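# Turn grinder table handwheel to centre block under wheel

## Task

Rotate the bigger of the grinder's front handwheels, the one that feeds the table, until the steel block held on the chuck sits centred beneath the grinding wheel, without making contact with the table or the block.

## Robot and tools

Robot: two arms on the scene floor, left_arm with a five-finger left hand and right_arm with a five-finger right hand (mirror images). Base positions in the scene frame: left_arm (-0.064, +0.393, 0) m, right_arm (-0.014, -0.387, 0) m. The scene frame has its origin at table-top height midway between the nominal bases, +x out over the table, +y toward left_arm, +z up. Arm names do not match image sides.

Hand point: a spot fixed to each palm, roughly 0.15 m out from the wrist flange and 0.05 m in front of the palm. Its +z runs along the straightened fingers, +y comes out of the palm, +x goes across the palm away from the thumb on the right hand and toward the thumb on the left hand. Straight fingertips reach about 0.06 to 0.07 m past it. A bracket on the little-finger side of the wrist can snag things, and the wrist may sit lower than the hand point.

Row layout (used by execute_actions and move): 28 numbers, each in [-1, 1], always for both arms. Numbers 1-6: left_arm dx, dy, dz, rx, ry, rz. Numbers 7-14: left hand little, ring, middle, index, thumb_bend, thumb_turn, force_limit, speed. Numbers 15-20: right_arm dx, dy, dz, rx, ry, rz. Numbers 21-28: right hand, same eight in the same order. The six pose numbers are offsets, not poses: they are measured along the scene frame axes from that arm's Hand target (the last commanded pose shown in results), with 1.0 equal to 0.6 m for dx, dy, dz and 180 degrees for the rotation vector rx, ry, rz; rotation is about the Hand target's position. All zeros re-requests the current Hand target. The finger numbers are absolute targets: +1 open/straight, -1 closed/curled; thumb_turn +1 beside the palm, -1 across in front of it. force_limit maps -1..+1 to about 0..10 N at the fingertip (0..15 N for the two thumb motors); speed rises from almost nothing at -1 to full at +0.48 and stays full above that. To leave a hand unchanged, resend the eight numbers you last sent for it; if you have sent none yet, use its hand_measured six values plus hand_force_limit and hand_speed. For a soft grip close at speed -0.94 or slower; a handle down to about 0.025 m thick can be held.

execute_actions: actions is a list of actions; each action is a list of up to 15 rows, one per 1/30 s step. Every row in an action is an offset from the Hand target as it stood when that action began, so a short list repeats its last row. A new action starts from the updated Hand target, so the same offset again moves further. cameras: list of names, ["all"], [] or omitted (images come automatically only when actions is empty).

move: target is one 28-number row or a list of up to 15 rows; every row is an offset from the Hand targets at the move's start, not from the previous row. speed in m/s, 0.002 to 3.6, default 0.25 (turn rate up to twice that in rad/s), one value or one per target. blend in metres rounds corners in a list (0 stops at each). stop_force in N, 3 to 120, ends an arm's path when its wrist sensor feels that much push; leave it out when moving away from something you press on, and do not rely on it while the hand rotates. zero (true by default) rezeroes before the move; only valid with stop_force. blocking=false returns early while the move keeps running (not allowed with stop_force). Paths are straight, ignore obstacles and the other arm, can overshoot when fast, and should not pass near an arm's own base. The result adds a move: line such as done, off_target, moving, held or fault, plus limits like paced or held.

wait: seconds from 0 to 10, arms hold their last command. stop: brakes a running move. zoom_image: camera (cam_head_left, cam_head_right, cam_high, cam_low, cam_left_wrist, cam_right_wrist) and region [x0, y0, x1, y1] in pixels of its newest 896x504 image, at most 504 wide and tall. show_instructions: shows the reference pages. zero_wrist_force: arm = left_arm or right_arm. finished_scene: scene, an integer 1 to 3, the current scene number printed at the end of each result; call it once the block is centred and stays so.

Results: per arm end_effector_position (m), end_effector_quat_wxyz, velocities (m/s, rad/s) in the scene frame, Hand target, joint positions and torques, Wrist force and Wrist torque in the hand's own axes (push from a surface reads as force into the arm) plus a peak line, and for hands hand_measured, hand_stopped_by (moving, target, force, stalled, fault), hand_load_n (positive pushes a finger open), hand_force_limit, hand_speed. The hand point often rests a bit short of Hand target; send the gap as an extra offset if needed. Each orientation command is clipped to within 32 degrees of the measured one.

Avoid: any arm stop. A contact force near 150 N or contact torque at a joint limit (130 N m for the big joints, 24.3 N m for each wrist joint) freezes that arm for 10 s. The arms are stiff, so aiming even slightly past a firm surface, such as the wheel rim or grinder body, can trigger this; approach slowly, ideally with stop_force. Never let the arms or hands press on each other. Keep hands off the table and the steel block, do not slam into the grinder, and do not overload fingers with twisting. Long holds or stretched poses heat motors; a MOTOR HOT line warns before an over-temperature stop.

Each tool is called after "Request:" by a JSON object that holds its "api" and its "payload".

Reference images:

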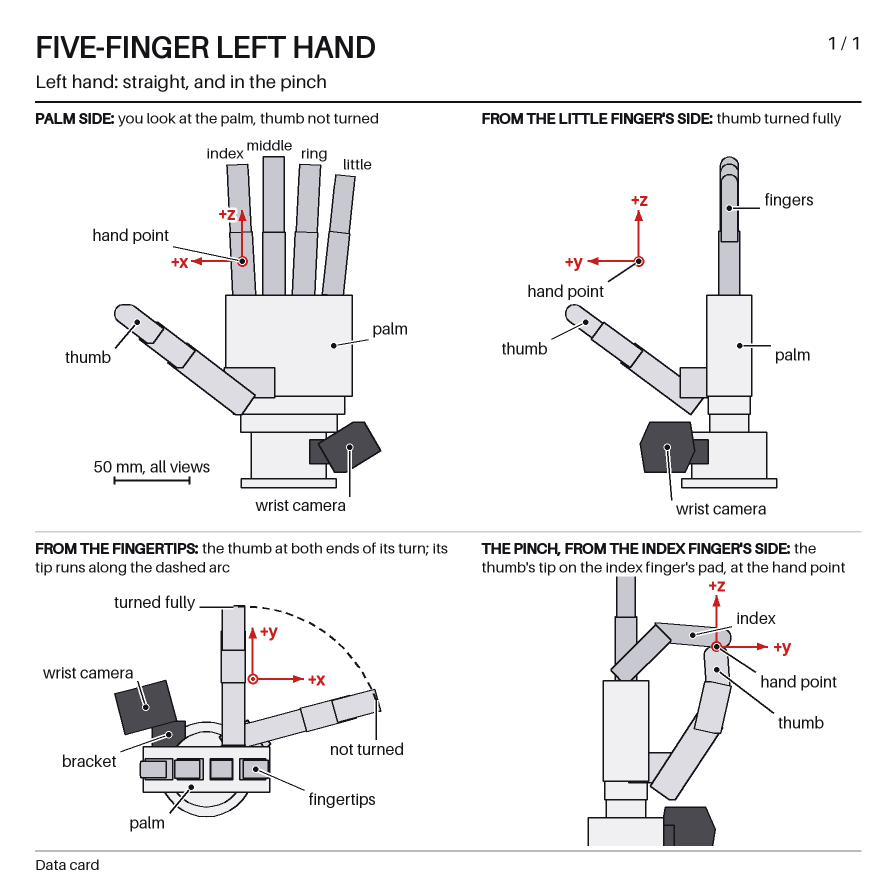

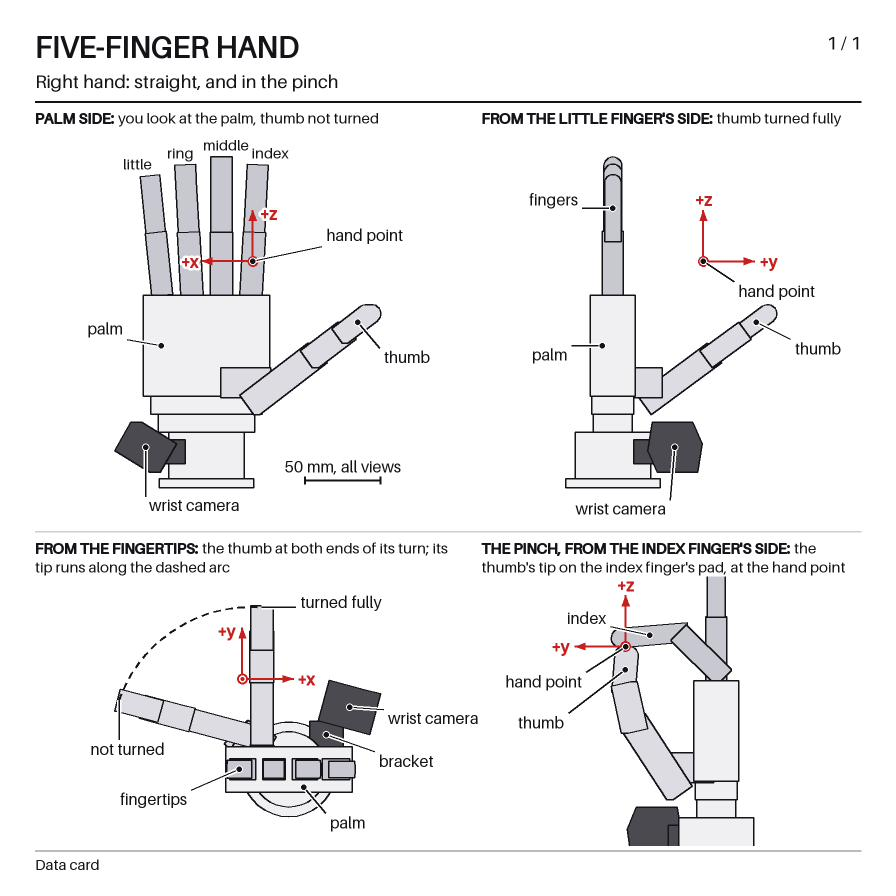

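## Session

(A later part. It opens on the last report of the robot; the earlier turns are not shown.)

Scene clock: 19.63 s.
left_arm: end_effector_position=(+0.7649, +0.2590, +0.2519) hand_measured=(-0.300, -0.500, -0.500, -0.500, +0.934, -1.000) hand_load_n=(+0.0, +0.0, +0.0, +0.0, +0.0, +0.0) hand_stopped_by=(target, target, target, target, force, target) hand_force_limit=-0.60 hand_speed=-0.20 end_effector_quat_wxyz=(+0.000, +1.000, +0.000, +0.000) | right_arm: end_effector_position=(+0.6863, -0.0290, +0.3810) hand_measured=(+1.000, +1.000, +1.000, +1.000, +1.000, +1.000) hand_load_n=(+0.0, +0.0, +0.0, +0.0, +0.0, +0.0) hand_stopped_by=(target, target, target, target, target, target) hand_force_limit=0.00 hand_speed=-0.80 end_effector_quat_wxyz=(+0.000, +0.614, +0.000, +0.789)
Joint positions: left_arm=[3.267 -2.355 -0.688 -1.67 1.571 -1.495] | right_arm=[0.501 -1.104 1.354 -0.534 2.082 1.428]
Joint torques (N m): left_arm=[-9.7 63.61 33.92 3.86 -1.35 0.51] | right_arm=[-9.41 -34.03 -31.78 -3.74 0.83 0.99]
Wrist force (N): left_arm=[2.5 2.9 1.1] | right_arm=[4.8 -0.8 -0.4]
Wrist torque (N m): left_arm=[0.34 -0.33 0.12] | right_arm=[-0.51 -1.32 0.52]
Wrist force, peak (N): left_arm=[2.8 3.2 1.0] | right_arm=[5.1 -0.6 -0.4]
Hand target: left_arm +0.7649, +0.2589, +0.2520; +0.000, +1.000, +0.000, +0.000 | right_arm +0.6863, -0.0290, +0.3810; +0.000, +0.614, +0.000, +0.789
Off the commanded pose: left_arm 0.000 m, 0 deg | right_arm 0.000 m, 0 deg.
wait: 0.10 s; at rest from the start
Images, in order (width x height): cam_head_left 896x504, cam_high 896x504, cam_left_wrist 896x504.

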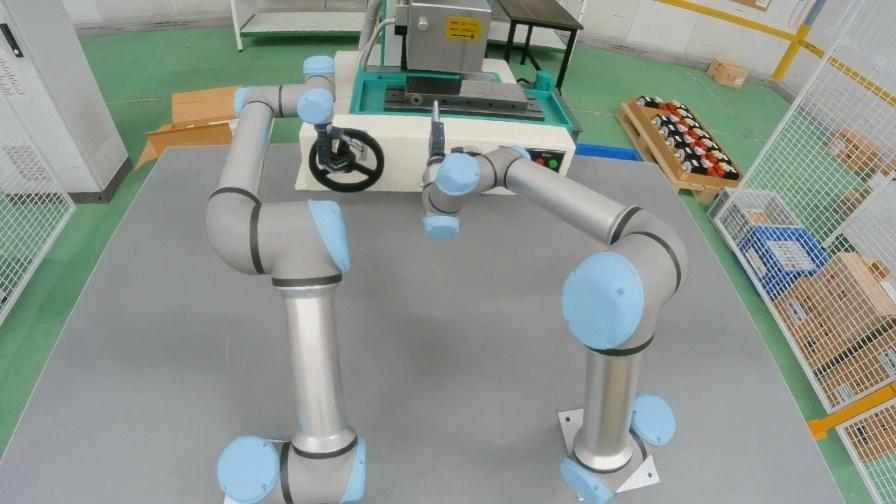

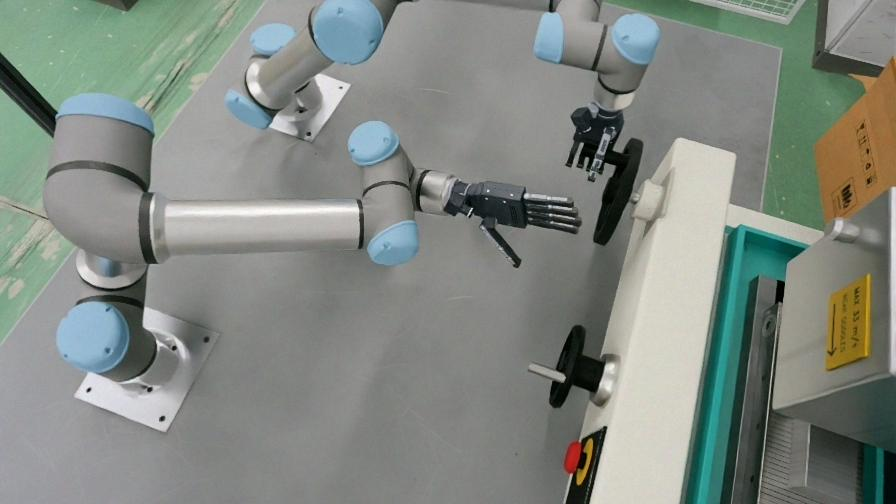

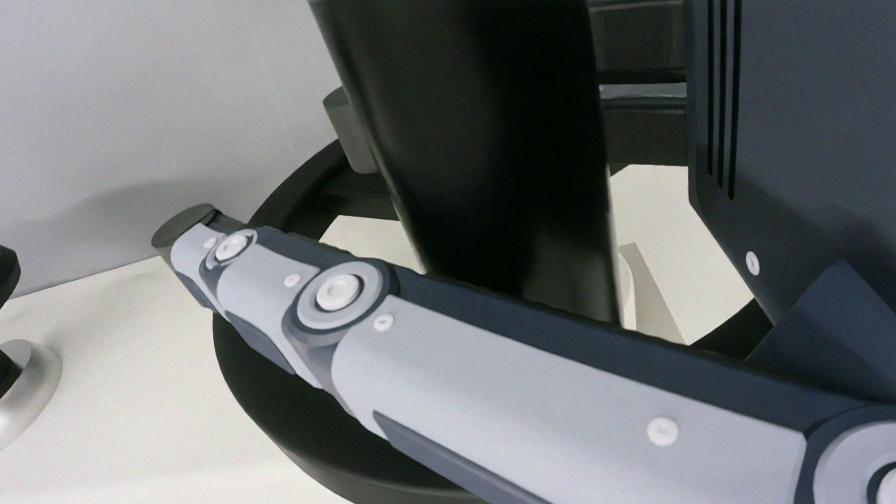

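Request:
{"api": "move", "payload": {"target": [[0,0,0,0,0,0,-0.3,-0.5,-0.5,-0.5,-0.98,-1,-0.6,-0.2,0,0,0,0,0,0,1,1,1,1,1,1,0,-0.8]], "speed": 0.15, "cameras": ["cam_head_left","cam_low"]}}

Request:
{"api": "zoom_image", "payload": {"camera": "cam_head_left", "region": [290, 110, 410, 220]}}

Request:
{"api": "zoom_image", "payload": {"camera": "cam_low", "region": [400, 160, 480, 240]}}

Scene clock: 21.27 s.
left_arm: end_effector_position=(+0.7649, +0.2588, +0.2521) hand_measured=(-0.300, -0.500, -0.500, -0.500, +0.714, -1.000) hand_load_n=(+0.0, +0.0, +0.0, +0.0, +4.5, +0.5) hand_stopped_by=(target, target, target, target, force, target) hand_force_limit=-0.60 hand_speed=-0.20 end_effector_quat_wxyz=(+0.000, +1.000, +0.000, +0.000) | right_arm: end_effector_position=(+0.6863, -0.0290, +0.3810) hand_measured=(+1.000, +1.000, +1.000, +1.000, +1.000, +1.000) hand_load_n=(+0.0, +0.0, +0.0, +0.0, +0.0, +0.0) hand_stopped_by=(target, target, target, target, target, target) hand_force_limit=0.00 hand_speed=-0.80 end_effector_quat_wxyz=(+0.000, +0.614, +0.000, +0.789)
Joint positions: left_arm=[3.266 -2.355 -0.688 -1.67 1.571 -1.495] | right_arm=[0.501 -1.104 1.354 -0.535 2.082 1.428]
Joint torques (N m): left_arm=[7.55 47.71 23.69 1.8 3.63 0.78] | right_arm=[-10.07 -34.54 -30.43 -3.9 0.93 0.8]
Wrist force (N): left_arm=[1.6 14.7 -7.0] | right_arm=[4.7 -0.8 -0.4]
Wrist torque (N m): left_arm=[1.20 -0.34 -0.08] | right_arm=[-0.51 -1.30 0.51]
Wrist force, peak (N): left_arm=[1.7 15.9 -8.5] | right_arm=[5.1 -0.8 0.0]
Hand target: left_arm +0.7649, +0.2589, +0.2520; +0.000, +1.000, +0.000, +0.000 | right_arm +0.6863, -0.0290, +0.3810; +0.000, +0.614, +0.000, +0.789
Off the commanded pose: left_arm 0.000 m, 0 deg | right_arm 0.000 m, 0 deg.
move: done
Images, in order (width x height): cam_head_left 896x504, cam_low 896x504.

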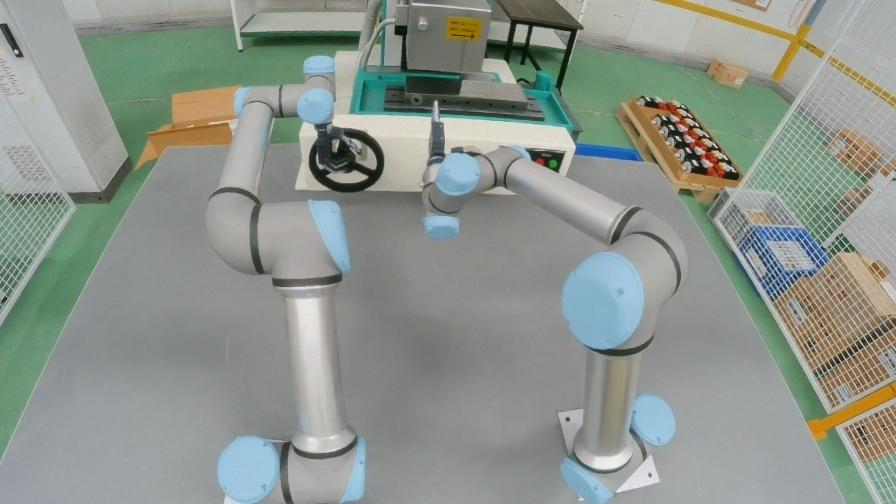

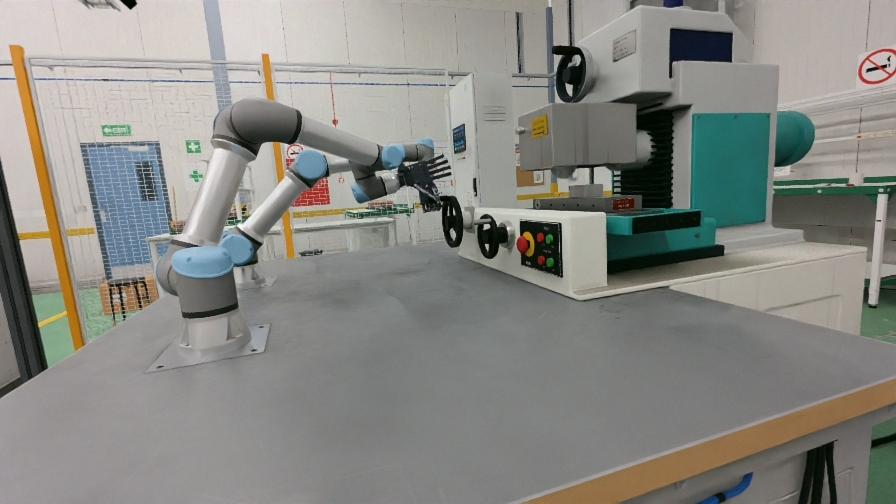

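Scaled by 4.200 from the camera's 896x504 image, which has a finer 1280x720 frame.

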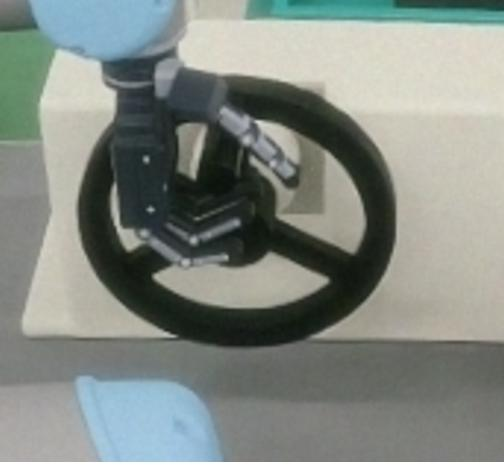

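Scaled by 6.300 from the camera's 896x504 image, which has a finer 1280x720 frame.

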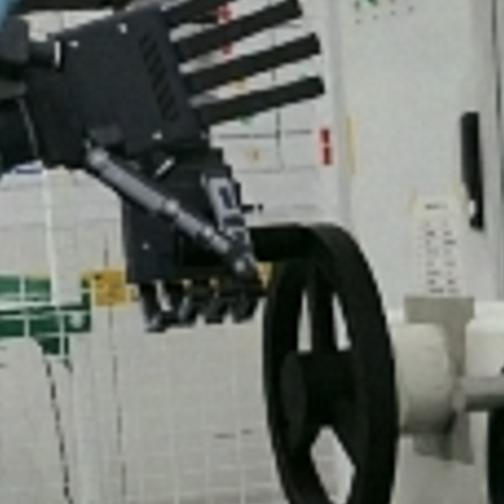

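Request:
{"api": "move", "payload": {"target": [[0,0.0447,-0.0055,0,0,0,-0.3,-0.5,-0.5,-0.5,-0.98,-1,-0.6,-0.2,0,0,0,0,0,0,1,1,1,1,1,1,0,-0.8],[0,0.086,-0.0217,0,0,0,-0.3,-0.5,-0.5,-0.5,-0.98,-1,-0.6,-0.2,0,0,0,0,0,0,1,1,1,1,1,1,0,-0.8]], "speed": 0.1, "blend": 0.008, "cameras": ["cam_head_left"]}}

Request:
{"api": "zoom_image", "payload": {"camera": "cam_head_left", "region": [290, 110, 410, 220]}}

Scene clock: 22.37 s.
left_arm: end_effector_position=(+0.7649, +0.3107, +0.2389) hand_measured=(-0.300, -0.500, -0.500, -0.500, +0.712, -1.000) hand_load_n=(+0.0, +0.0, +0.0, +0.0, +0.0, +0.0) hand_stopped_by=(target, target, target, target, force, target) hand_force_limit=-0.60 hand_speed=-0.20 end_effector_quat_wxyz=(+0.000, +1.000, +0.000, +0.000) | right_arm: end_effector_position=(+0.6863, -0.0290, +0.3810) hand_measured=(+1.000, +1.000, +1.000, +1.000, +1.000, +1.000) hand_load_n=(+0.0, +0.0, +0.0, +0.0, +0.0, +0.0) hand_stopped_by=(target, target, target, target, target, target) hand_force_limit=0.00 hand_speed=-0.80 end_effector_quat_wxyz=(+0.000, +0.614, +0.000, +0.789)
Joint positions: left_arm=[3.332 -2.34 -0.747 -1.625 1.571 -1.43] | right_arm=[0.501 -1.104 1.354 -0.535 2.082 1.428]
Joint torques (N m): left_arm=[-9.33 51.37 33.75 0.65 -1.13 -1.14] | right_arm=[-9.82 -34.56 -29.6 -3.97 0.79 0.86]
Wrist force (N): left_arm=[2.3 3.4 0.7] | right_arm=[4.6 -0.8 -0.3]
Wrist torque (N m): left_arm=[0.45 -0.29 0.07] | right_arm=[-0.52 -1.28 0.50]
Wrist force, peak (N): left_arm=[-0.4 33.7 -26.1] | right_arm=[5.1 -0.6 -0.4]
Hand target: left_arm +0.7649, +0.3105, +0.2389; +0.000, +1.000, +0.000, +0.000 | right_arm +0.6863, -0.0290, +0.3810; +0.000, +0.614, +0.000, +0.789
Off the commanded pose: left_arm 0.000 m, 0 deg | right_arm 0.000 m, 0 deg.
move: done
Images, in order (width x height): cam_head_left 896x504.

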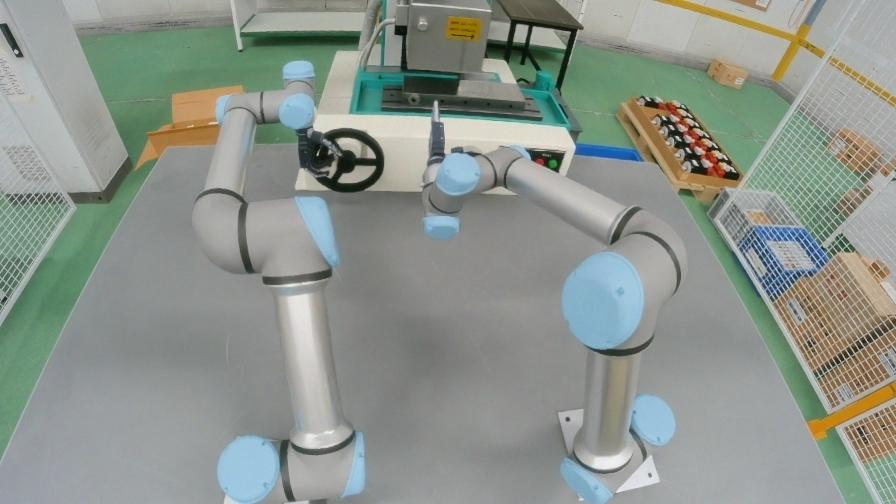

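Scaled by 4.200 from the camera's 896x504 image, which has a finer 1280x720 frame.

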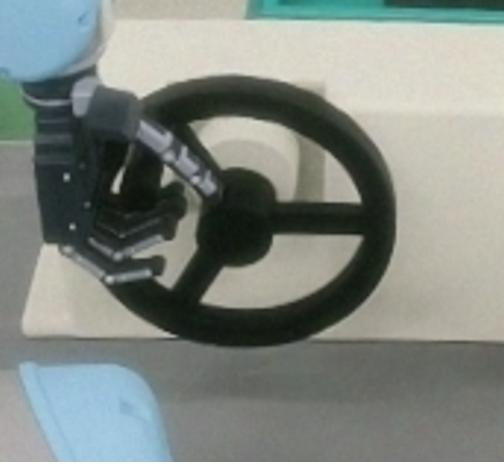

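Request:
{"api": "move", "payload": {"target": [[0,0.0355,-0.0255,0,0,0,-0.3,-0.5,-0.5,-0.5,-0.98,-1,-0.6,-0.2,0,0,0,0,0,0,1,1,1,1,1,1,0,-0.8],[0,0.0628,-0.059,0,0,0,-0.3,-0.5,-0.5,-0.5,-0.98,-1,-0.6,-0.2,0,0,0,0,0,0,1,1,1,1,1,1,0,-0.8],[0,0.08,-0.098,0,0,0,-0.3,-0.5,-0.5,-0.5,-0.98,-1,-0.6,-0.2,0,0,0,0,0,0,1,1,1,1,1,1,0,-0.8]], "speed": 0.1, "blend": 0.01, "cameras": ["cam_head_left"]}}

Request:
{"api": "zoom_image", "payload": {"camera": "cam_head_left", "region": [290, 110, 410, 220]}}

Scene clock: 23.83 s.
left_arm: end_effector_position=(+0.7649, +0.3587, +0.1800) hand_measured=(-0.300, -0.500, -0.500, -0.500, +0.712, -1.000) hand_load_n=(+0.0, +0.0, +0.0, +0.5, +0.0, +0.0) hand_stopped_by=(target, target, target, target, force, target) hand_force_limit=-0.60 hand_speed=-0.20 end_effector_quat_wxyz=(+0.000, +1.000, +0.000, +0.000) | right_arm: end_effector_position=(+0.6863, -0.0290, +0.3810) hand_measured=(+1.000, +1.000, +1.000, +1.000, +1.000, +1.000) hand_load_n=(+0.0, +0.0, +0.0, +0.0, +0.0, +0.5) hand_stopped_by=(target, target, target, target, target, target) hand_force_limit=0.00 hand_speed=-0.80 end_effector_quat_wxyz=(+0.000, +0.614, +0.000, +0.789)
Joint positions: left_arm=[3.392 -2.344 -0.89 -1.479 1.571 -1.37] | right_arm=[0.501 -1.104 1.354 -0.535 2.082 1.428]
Joint torques (N m): left_arm=[-10.02 62.97 26.82 3.18 -1.14 -1.34] | right_arm=[-9.32 -34.64 -28.05 -3.9 0.67 0.62]
Wrist force (N): left_arm=[4.0 3.5 2.0] | right_arm=[4.4 -0.5 -0.3]
Wrist torque (N m): left_arm=[0.40 -0.51 0.06] | right_arm=[-0.47 -1.26 0.51]
Wrist force, peak (N): left_arm=[0.4 28.0 -18.6] | right_arm=[5.0 -0.8 -0.5]
Hand target: left_arm +0.7649, +0.3585, +0.1801; +0.000, +1.000, +0.000, +0.000 | right_arm +0.6863, -0.0290, +0.3810; +0.000, +0.614, +0.000, +0.789
Off the commanded pose: left_arm 0.000 m, 0 deg | right_arm 0.000 m, 0 deg.
move: done
Images, in order (width x height): cam_head_left 896x504.

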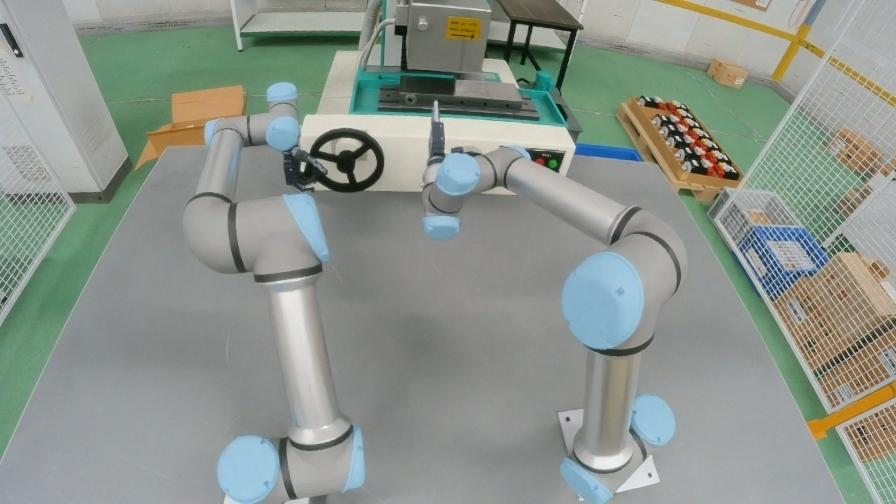

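Scaled by 4.200 from the camera's 896x504 image, which has a finer 1280x720 frame.

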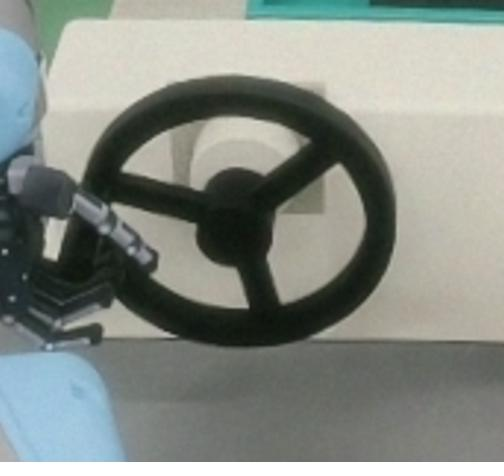

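Request:
{"api": "move", "payload": {"target": [[0,0.0058,-0.0418,0,0,0,-0.3,-0.5,-0.5,-0.5,-0.98,-1,-0.6,-0.2,0,0,0,0,0,0,1,1,1,1,1,1,0,-0.8],[0,-0.0017,-0.0837,0,0,0,-0.3,-0.5,-0.5,-0.5,-0.98,-1,-0.6,-0.2,0,0,0,0,0,0,1,1,1,1,1,1,0,-0.8],[0,-0.0183,-0.1227,0,0,0,-0.3,-0.5,-0.5,-0.5,-0.98,-1,-0.6,-0.2,0,0,0,0,0,0,1,1,1,1,1,1,0,-0.8],[0,-0.0468,-0.1562,0,0,0,-0.3,-0.5,-0.5,-0.5,-0.98,-1,-0.6,-0.2,0,0,0,0,0,0,1,1,1,1,1,1,0,-0.8]], "speed": 0.1, "blend": 0.01, "cameras": ["cam_head_left"]}}

Request:
{"api": "zoom_image", "payload": {"camera": "cam_head_left", "region": [290, 110, 410, 220]}}

Scene clock: 25.40 s.
left_arm: end_effector_position=(+0.7649, +0.3302, +0.0863) hand_measured=(-0.300, -0.500, -0.500, -0.500, +0.712, -1.000) hand_load_n=(+0.0, +0.0, +0.0, +0.0, +0.0, +0.0) hand_stopped_by=(target, target, target, target, force, target) hand_force_limit=-0.60 hand_speed=-0.20 end_effector_quat_wxyz=(+0.000, +1.000, +0.000, +0.000) | right_arm: end_effector_position=(+0.6863, -0.0290, +0.3810) hand_measured=(+1.000, +1.000, +1.000, +1.000, +1.000, +1.000) hand_load_n=(+0.0, +0.0, +0.0, +0.5, +0.0, +0.5) hand_stopped_by=(target, target, target, target, target, target) hand_force_limit=0.00 hand_speed=-0.80 end_effector_quat_wxyz=(+0.000, +0.614, +0.000, +0.789)
Joint positions: left_arm=[3.356 -2.395 -1.043 -1.275 1.571 -1.405] | right_arm=[0.501 -1.104 1.354 -0.535 2.082 1.428]
Joint torques (N m): left_arm=[9.78 63.07 33.43 0.48 1.05 1.55] | right_arm=[-9.06 -34.86 -28.18 -4.04 0.27 0.26]
Wrist force (N): left_arm=[3.8 3.5 2.0] | right_arm=[4.8 -0.9 -0.7]
Wrist torque (N m): left_arm=[0.39 -0.50 0.13] | right_arm=[-0.51 -1.32 0.52]
Wrist force, peak (N): left_arm=[9.4 -45.2 4.8] | right_arm=[5.1 -0.5 -0.1]
Hand target: left_arm +0.7649, +0.3305, +0.0864; +0.000, +1.000, +0.000, +0.000 | right_arm +0.6863, -0.0290, +0.3810; +0.000, +0.614, +0.000, +0.789
Off the commanded pose: left_arm 0.000 m, 0 deg | right_arm 0.000 m, 0 deg.
move: done
Images, in order (width x height): cam_head_left 896x504.

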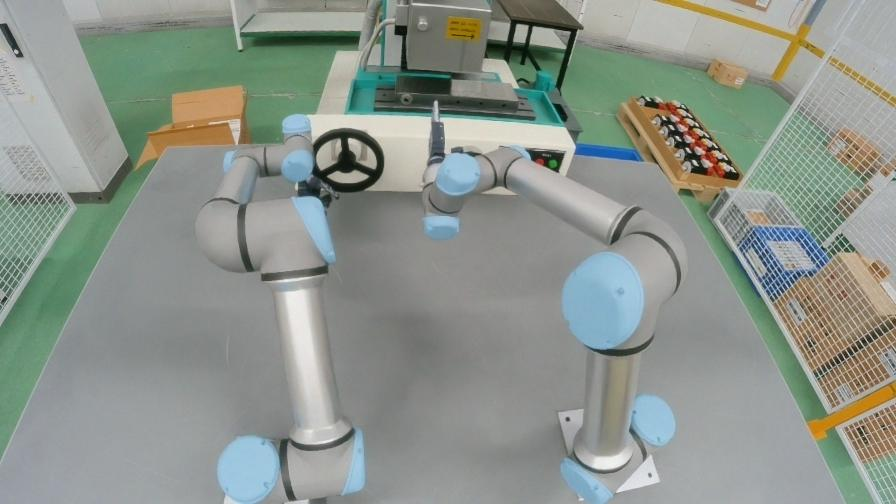

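Scaled by 4.200 from the camera's 896x504 image, which has a finer 1280x720 frame.

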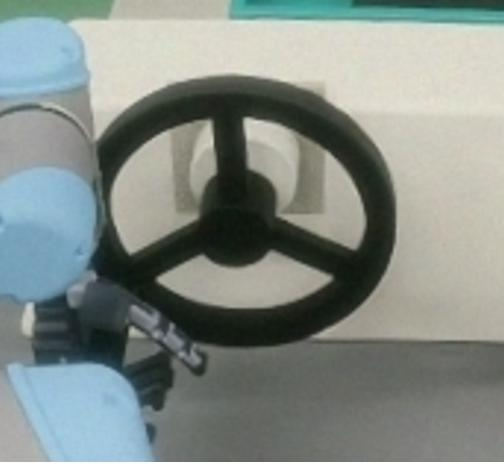

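Request:
{"api": "move", "payload": {"target": [[0,-0.035,-0.0257,0,0,0,-0.3,-0.5,-0.5,-0.5,-0.98,-1,-0.6,-0.2,0,0,0,0,0,0,1,1,1,1,1,1,0,-0.8],[0,-0.0757,-0.0418,0,0,0,-0.3,-0.5,-0.5,-0.5,-0.98,-1,-0.6,-0.2,0,0,0,0,0,0,1,1,1,1,1,1,0,-0.8],[0,-0.1192,-0.0473,0,0,0,-0.3,-0.5,-0.5,-0.5,-0.98,-1,-0.6,-0.2,0,0,0,0,0,0,1,1,1,1,1,1,0,-0.8],[0,-0.1627,-0.0418,0,0,0,-0.3,-0.5,-0.5,-0.5,-0.98,-1,-0.6,-0.2,0,0,0,0,0,0,1,1,1,1,1,1,0,-0.8]], "speed": 0.1, "blend": 0.01, "cameras": ["cam_head_left"]}}

Request:
{"api": "zoom_image", "payload": {"camera": "cam_head_left", "region": [290, 110, 410, 220]}}

Scene clock: 27.00 s.
left_arm: end_effector_position=(+0.7650, +0.2327, +0.0613) hand_measured=(-0.300, -0.500, -0.500, -0.500, +0.712, -1.000) hand_load_n=(+0.0, +0.0, +0.0, +0.0, +0.0, +0.0) hand_stopped_by=(target, target, target, target, force, target) hand_force_limit=-0.60 hand_speed=-0.20 end_effector_quat_wxyz=(+0.000, +1.000, +0.000, +0.000) | right_arm: end_effector_position=(+0.6863, -0.0290, +0.3810) hand_measured=(+1.000, +1.000, +1.000, +1.000, +1.000, +1.000) hand_load_n=(+0.0, +0.0, +0.0, +0.0, +0.0, +0.0) hand_stopped_by=(target, target, target, target, target, target) hand_force_limit=0.00 hand_speed=-0.80 end_effector_quat_wxyz=(+0.000, +0.614, +0.000, +0.789)
Joint positions: left_arm=[3.233 -2.432 -1.041 -1.239 1.571 -1.528] | right_arm=[0.501 -1.104 1.354 -0.535 2.082 1.428]
Joint torques (N m): left_arm=[9.89 59.82 13.47 3.72 0.6 1.38] | right_arm=[-9.51 -34.34 -26.52 -4.1 0.37 0.36]
Wrist force (N): left_arm=[5.5 2.8 1.9] | right_arm=[4.7 -0.5 -0.7]
Wrist torque (N m): left_arm=[0.27 -0.76 0.16] | right_arm=[-0.45 -1.29 0.52]
Wrist force, peak (N): left_arm=[-0.4 -67.1 3.8] | right_arm=[5.1 -0.9 -0.1]
Hand target: left_arm +0.7649, +0.2328, +0.0613; +0.000, +1.000, +0.000, +0.000 | right_arm +0.6863, -0.0290, +0.3810; +0.000, +0.614, +0.000, +0.789
Off the commanded pose: left_arm 0.000 m, 0 deg | right_arm 0.000 m, 0 deg.
move: done
Images, in order (width x height): cam_head_left 896x504.

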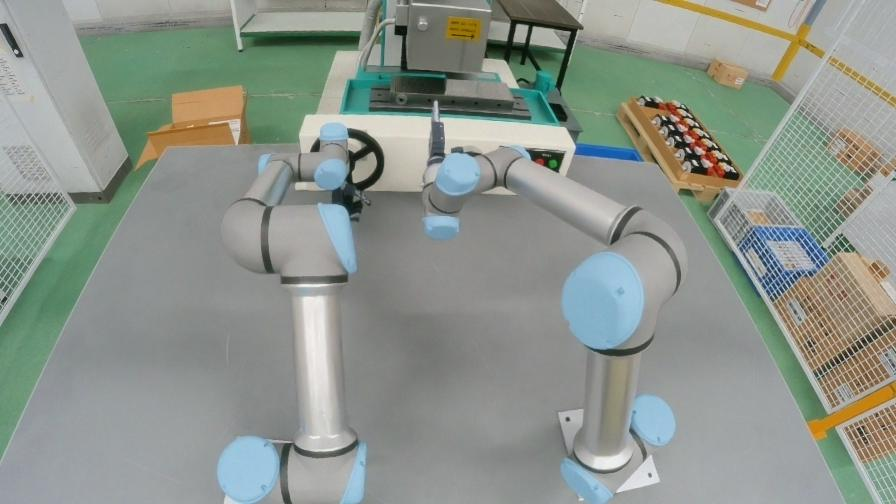

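Scaled by 4.200 from the camera's 896x504 image, which has a finer 1280x720 frame.

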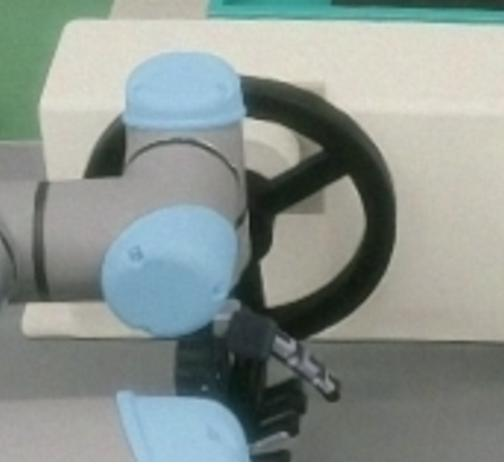

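Request:
{"api": "move", "payload": {"target": [[0,-0.0472,0.012,0,0,0,-0.3,-0.5,-0.5,-0.5,1,-1,-0.6,-0.2,0,0,0,0,0,0,1,1,1,1,1,1,0,-0.8],[0,-0.093,0.0427,0,0,0,-0.3,-0.5,-0.5,-0.5,1,-1,-0.6,-0.2,0,0,0,0,0,0,1,1,1,1,1,1,0,-0.8],[0,-0.1247,0.0862,0,0,0,-0.3,-0.5,-0.5,-0.5,1,-1,-0.6,-0.2,0,0,0,0,0,0,1,1,1,1,1,1,0,-0.8],[0,-0.133,0.1255,0,0,0,-0.3,-0.5,-0.5,-0.5,1,-1,-0.6,-0.2,0,0,0,0,0,0,1,1,1,1,1,1,0,-0.8],[0,-0.1363,0.1678,0,0,0,-0.3,-0.5,-0.5,-0.5,1,-1,-0.6,-0.2,0,0,0,0,0,0,1,1,1,1,1,1,0,-0.8]], "speed": 0.1, "blend": 0.01, "cameras": ["cam_head_left"]}}

Request:
{"api": "zoom_image", "payload": {"camera": "cam_head_left", "region": [290, 110, 410, 220]}}

Scene clock: 29.70 s.
left_arm: end_effector_position=(+0.7650, +0.1511, +0.1622) hand_measured=(-0.300, -0.500, -0.500, -0.500, +1.000, -1.000) hand_load_n=(+0.0, +0.0, +0.0, +0.0, +0.0, +0.0) hand_stopped_by=(target, target, target, target, target, target) hand_force_limit=-0.60 hand_speed=-0.20 end_effector_quat_wxyz=(+0.000, +1.000, +0.000, +0.000) | right_arm: end_effector_position=(+0.6863, -0.0290, +0.3810) hand_measured=(+1.000, +1.000, +1.000, +1.000, +1.000, +1.000) hand_load_n=(+0.0, +0.0, +0.0, +0.0, +0.0, +0.0) hand_stopped_by=(target, target, target, target, target, target) hand_force_limit=0.00 hand_speed=-0.80 end_effector_quat_wxyz=(+0.000, +0.614, +0.000, +0.789)
Joint positions: left_arm=[3.131 -2.412 -0.815 -1.485 1.571 -1.631] | right_arm=[0.501 -1.104 1.354 -0.535 2.082 1.428]
Joint torques (N m): left_arm=[2.91 47.08 18.44 0.96 0.45 0.25] | right_arm=[-8.98 -34.49 -24.21 -4.03 -0.05 -0.19]
Wrist force (N): left_arm=[4.4 -0.2 2.7] | right_arm=[4.7 -0.8 -0.5]
Wrist torque (N m): left_arm=[-0.26 -0.55 0.35] | right_arm=[-0.51 -1.31 0.51]
Wrist force, peak (N): left_arm=[15.9 26.6 39.0] | right_arm=[5.1 -0.6 0.0]
Hand target: left_arm +0.7649, +0.1511, +0.1620; +0.000, +1.000, +0.000, +0.000 | right_arm +0.6863, -0.0290, +0.3810; +0.000, +0.614, +0.000, +0.789
Off the commanded pose: left_arm 0.000 m, 0 deg | right_arm 0.000 m, 0 deg.
move: done
Images, in order (width x height): cam_head_left 896x504.

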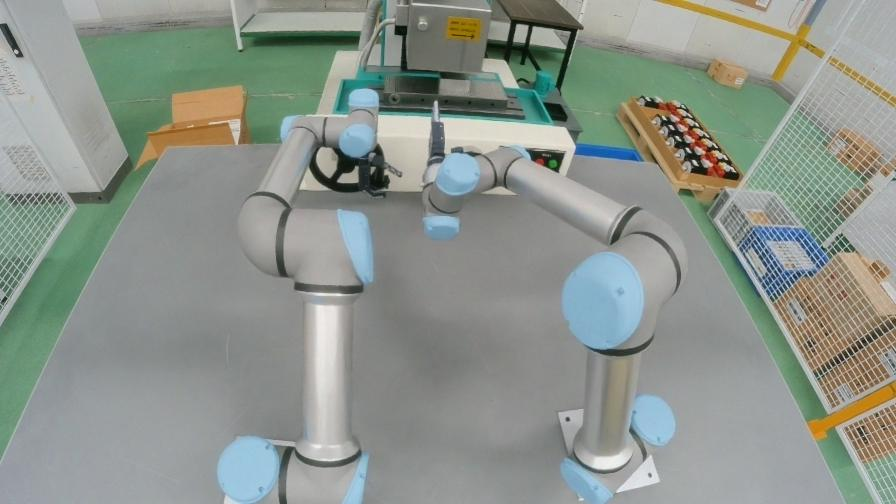

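Scaled by 4.200 from the camera's 896x504 image, which has a finer 1280x720 frame.

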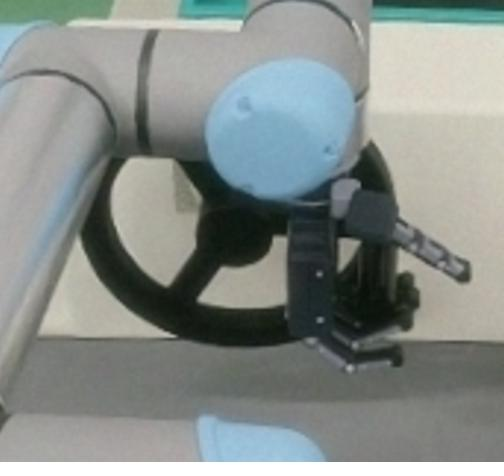

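Request:
{"api": "move", "payload": {"target": [[0,0.0087,0.0423,0,0,0,-0.3,-0.5,-0.5,-0.5,1,-1,-0.6,-0.2,0,0,0,0,0,0,1,1,1,1,1,1,0,-0.8],[0,0.0282,0.0817,0,0,0,-0.3,-0.5,-0.5,-0.5,1,-1,-0.6,-0.2,0,0,0,0,0,0,1,1,1,1,1,1,0,-0.8],[0,0.0632,0.1138,0,0,0,-0.3,-0.5,-0.5,-0.5,1,-1,-0.6,-0.2,0,0,0,0,0,0,1,1,1,1,1,1,0,-0.8],[0,0.1098,0.1382,0,0,0,-0.3,-0.5,-0.5,-0.5,1,-1,-0.6,-0.2,0,0,0,0,0,0,1,1,1,1,1,1,0,-0.8]], "speed": 0.1, "blend": 0.01, "cameras": ["cam_head_left","cam_right_wrist"]}}

Request:
{"api": "zoom_image", "payload": {"camera": "cam_head_left", "region": [290, 110, 410, 220]}}

Scene clock: 31.40 s.
left_arm: end_effector_position=(+0.7650, +0.2170, +0.2452) hand_measured=(-0.300, -0.500, -0.498, -0.500, +1.000, -1.000) hand_load_n=(+0.0, +0.0, +15.0, +0.0, +0.0, +0.0) hand_stopped_by=(target, target, target, target, target, target) hand_force_limit=-0.60 hand_speed=-0.20 end_effector_quat_wxyz=(+0.000, +1.000, +0.000, +0.000) | right_arm: end_effector_position=(+0.6863, -0.0290, +0.3810) hand_measured=(+1.000, +1.000, +1.000, +1.000, +1.000, +1.000) hand_load_n=(+0.0, +0.0, +0.0, +0.0, +0.0, +0.0) hand_stopped_by=(target, target, target, target, target, target) hand_force_limit=0.00 hand_speed=-0.80 end_effector_quat_wxyz=(+0.000, +0.614, +0.000, +0.789)
Joint positions: left_arm=[3.214 -2.371 -0.677 -1.664 1.571 -1.548] | right_arm=[0.501 -1.104 1.354 -0.535 2.082 1.428]
Joint torques (N m): left_arm=[-8.13 54.18 19.68 5.66 -1.16 -1.64] | right_arm=[-8.78 -34.98 -23.79 -4.05 -0.19 -0.24]
Wrist force (N): left_arm=[0.6 0.7 12.9] | right_arm=[5.1 -0.5 -0.5]
Wrist torque (N m): left_arm=[-0.11 -0.29 0.31] | right_arm=[-0.46 -1.37 0.54]
Wrist force, peak (N): left_arm=[15.6 18.5 32.3] | right_arm=[5.1 -0.5 -0.5]
Hand target: left_arm +0.7649, +0.2169, +0.2449; +0.000, +1.000, +0.000, +0.000 | right_arm +0.6863, -0.0290, +0.3810; +0.000, +0.614, +0.000, +0.789
Off the commanded pose: left_arm 0.000 m, 0 deg | right_arm 0.000 m, 0 deg.
move: done
Images, in order (width x height): cam_head_left 896x504, cam_right_wrist 896x504.

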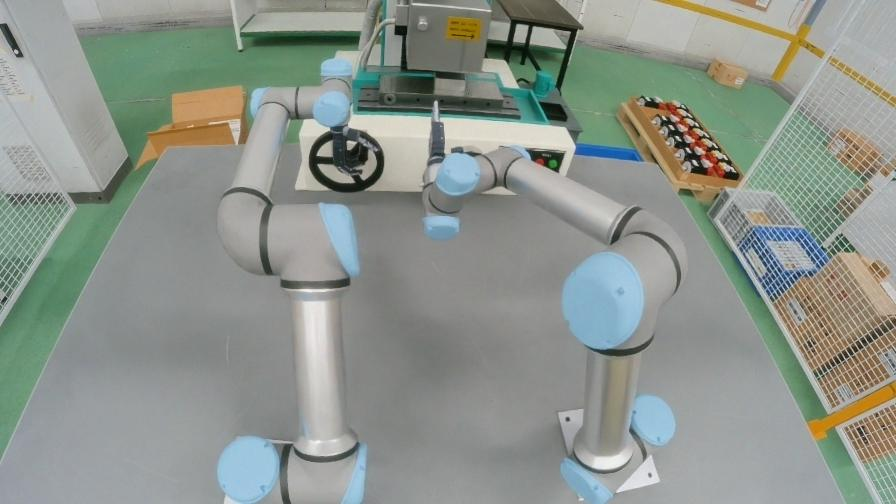

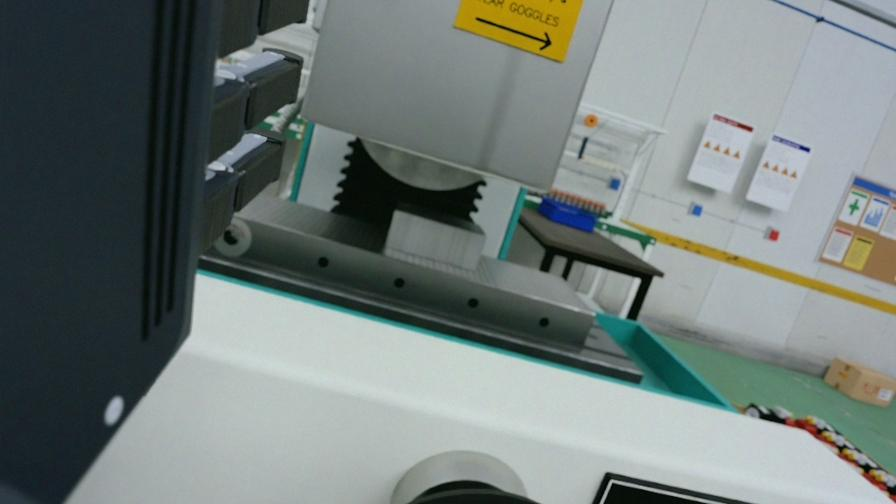

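Scaled by 4.200 from the camera's 896x504 image, which has a finer 1280x720 frame.

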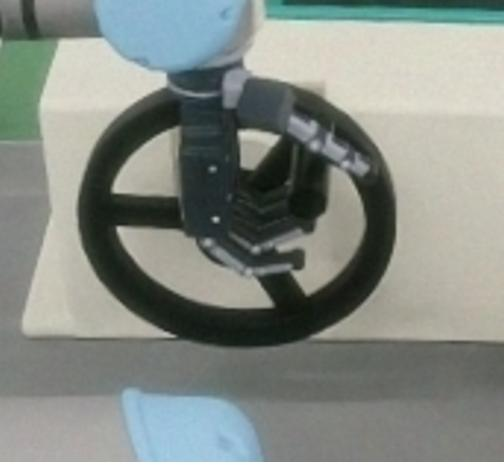

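Request:
{"api": "move", "payload": {"target": [[0,0.001,-0.0248,0,0,0,-0.3,-0.5,-0.5,-0.5,1,-1,-0.6,-0.2,0,0,0,0,0,0,1,1,1,1,1,1,0,-0.8],[0,0.0352,-0.0173,0,0,0,-0.3,-0.5,-0.5,-0.5,1,-1,-0.6,-0.2,0,0,0,0,0,0,1,1,1,1,1,1,0,-0.8],[0,0.0802,-0.0123,0,0,0,-0.3,-0.5,-0.5,-0.5,1,-1,-0.6,-0.2,0,0,0,0,0,0,1,1,1,1,1,1,0,-0.8]], "speed": 0.1, "blend": 0.007, "cameras": ["cam_head_left"]}}

Request:
{"api": "zoom_image", "payload": {"camera": "cam_head_left", "region": [290, 110, 410, 220]}}

Scene clock: 32.93 s.
left_arm: end_effector_position=(+0.7676, +0.2388, +0.2474) hand_measured=(-0.300, -0.500, -0.500, -0.500, +1.000, -1.000) hand_load_n=(+0.0, +0.0, +0.0, +0.0, +13.5, -17.0) hand_stopped_by=(target, target, target, target, target, target) hand_force_limit=-0.60 hand_speed=-0.20 end_effector_quat_wxyz=(+0.056, +0.998, +0.000, +0.005) | right_arm: end_effector_position=(+0.6863, -0.0290, +0.3810) hand_measured=(+1.000, +1.000, +1.000, +1.000, +1.000, +1.000) hand_load_n=(+0.0, +0.0, +0.0, +0.0, +0.0, +0.0) hand_stopped_by=(target, target, target, target, target, target) hand_force_limit=0.00 hand_speed=-0.80 end_effector_quat_wxyz=(+0.000, +0.614, +0.000, +0.789)
Joint positions: left_arm=[3.276 -2.35 -0.731 -1.632 1.458 -1.486] | right_arm=[0.501 -1.104 1.354 -0.535 2.082 1.428]
Joint torques (N m): left_arm=[20.94 5.65 6 0.67 13.84 -2.83] | right_arm=[-9.23 -36.1 -22.34 -3.98 -0.26 -0.38]
Wrist force (N): left_arm=[-12.0 43.9 -54.1] | right_arm=[4.8 -1.0 -0.3]
Wrist torque (N m): left_arm=[-0.40 -0.90 0.15] | right_arm=[-0.55 -1.31 0.51]
Wrist force, peak (N): left_arm=[-3.0 67.2 -86.4] | right_arm=[5.1 -0.8 -0.3]
Hand target: left_arm +0.7649, +0.2651, +0.2376; +0.000, +1.000, +0.000, +0.000 | right_arm +0.6863, -0.0290, +0.3810; +0.000, +0.614, +0.000, +0.789
Off the commanded pose: left_arm 0.028 m, 6 deg | right_arm 0.000 m, 0 deg.
move: off_target (left_arm)
Images, in order (width x height): cam_head_left 896x504.

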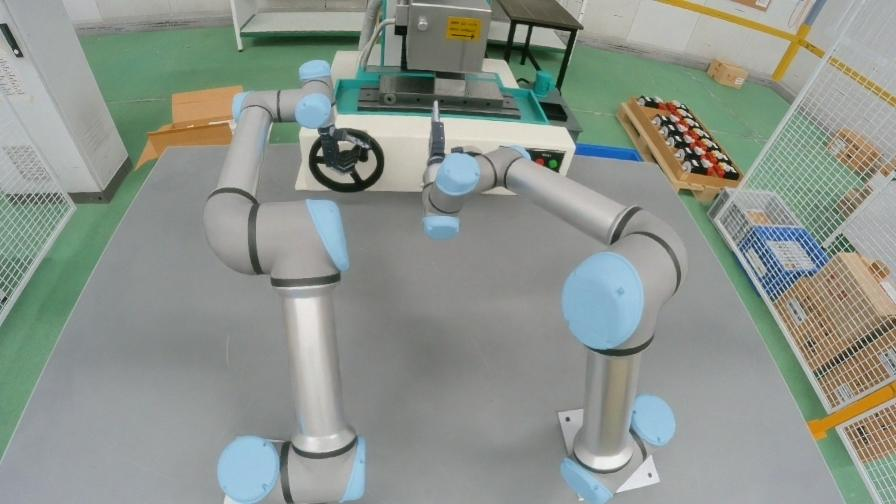

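Scaled by 4.200 from the camera's 896x504 image, which has a finer 1280x720 frame.

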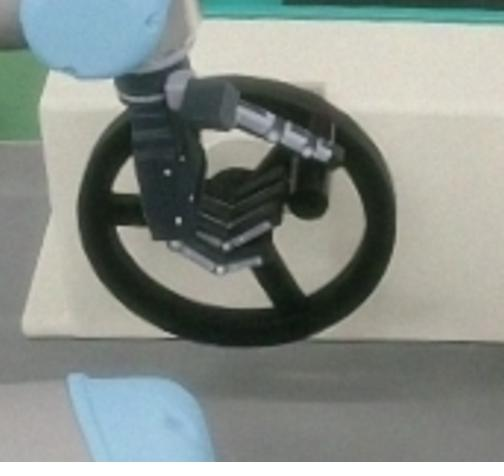

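Request:
{"api": "move", "payload": {"target": [[0,-0.0793,0.011,0,0,0,-0.3,-0.5,-0.5,-0.5,1,-1,-0.6,-0.2,0,0,0,0,0,0,1,1,1,1,1,1,0,-0.8]], "speed": 0.15, "cameras": ["cam_head_left"]}}

Request:
{"api": "zoom_image", "payload": {"camera": "cam_head_left", "region": [290, 110, 410, 220]}}

Scene clock: 34.97 s.
left_arm: end_effector_position=(+0.7650, +0.2176, +0.2437) hand_measured=(-0.300, -0.500, -0.448, -0.500, +1.000, -1.000) hand_load_n=(+0.0, +10.5, +31.0, +8.0, +0.0, +0.0) hand_stopped_by=(target, target, target, target, target, target) hand_force_limit=-0.60 hand_speed=-0.20 end_effector_quat_wxyz=(+0.000, +1.000, +0.000, +0.000) | right_arm: end_effector_position=(+0.6863, -0.0290, +0.3810) hand_measured=(+1.000, +1.000, +1.000, +1.000, +1.000, +1.000) hand_load_n=(+0.0, +0.0, +0.0, +0.0, +0.0, +0.0) hand_stopped_by=(target, target, target, target, target, target) hand_force_limit=0.00 hand_speed=-0.80 end_effector_quat_wxyz=(+0.000, +0.614, +0.000, +0.789)
Joint positions: left_arm=[3.214 -2.371 -0.68 -1.662 1.571 -1.548] | right_arm=[0.501 -1.104 1.354 -0.535 2.082 1.428]
Joint torques (N m): left_arm=[-11.77 95.9 32.76 7.5 -9.14 1.44] | right_arm=[-8.92 -35.96 -21.47 -4.05 -0.31 -0.79]
Wrist force (N): left_arm=[5.5 -27.1 39.7] | right_arm=[4.8 -0.6 -0.4]
Wrist torque (N m): left_arm=[-0.88 0.22 0.80] | right_arm=[-0.49 -1.31 0.52]
Wrist force, peak (N): left_arm=[-5.6 47.9 -65.2] | right_arm=[5.0 -0.9 -0.6]
Hand target: left_arm +0.7649, +0.2175, +0.2442; +0.000, +1.000, +0.000, +0.000 | right_arm +0.6863, -0.0290, +0.3810; +0.000, +0.614, +0.000, +0.789
Off the commanded pose: left_arm 0.001 m, 0 deg | right_arm 0.000 m, 0 deg.
move: done
Images, in order (width x height): cam_head_left 896x504.

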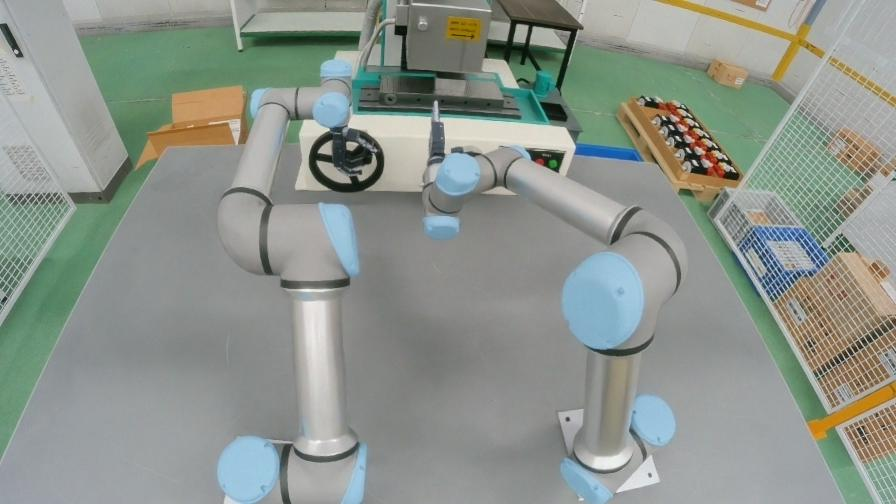

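Scaled by 4.200 from the camera's 896x504 image, which has a finer 1280x720 frame.

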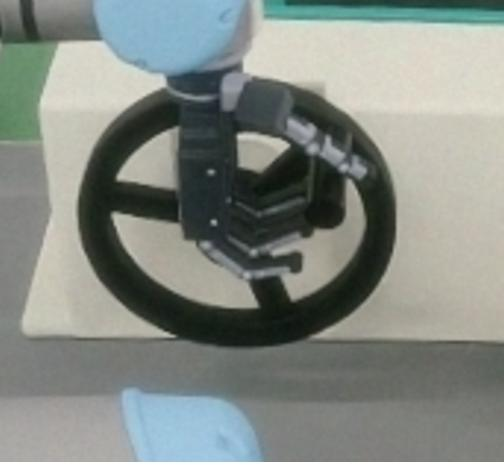

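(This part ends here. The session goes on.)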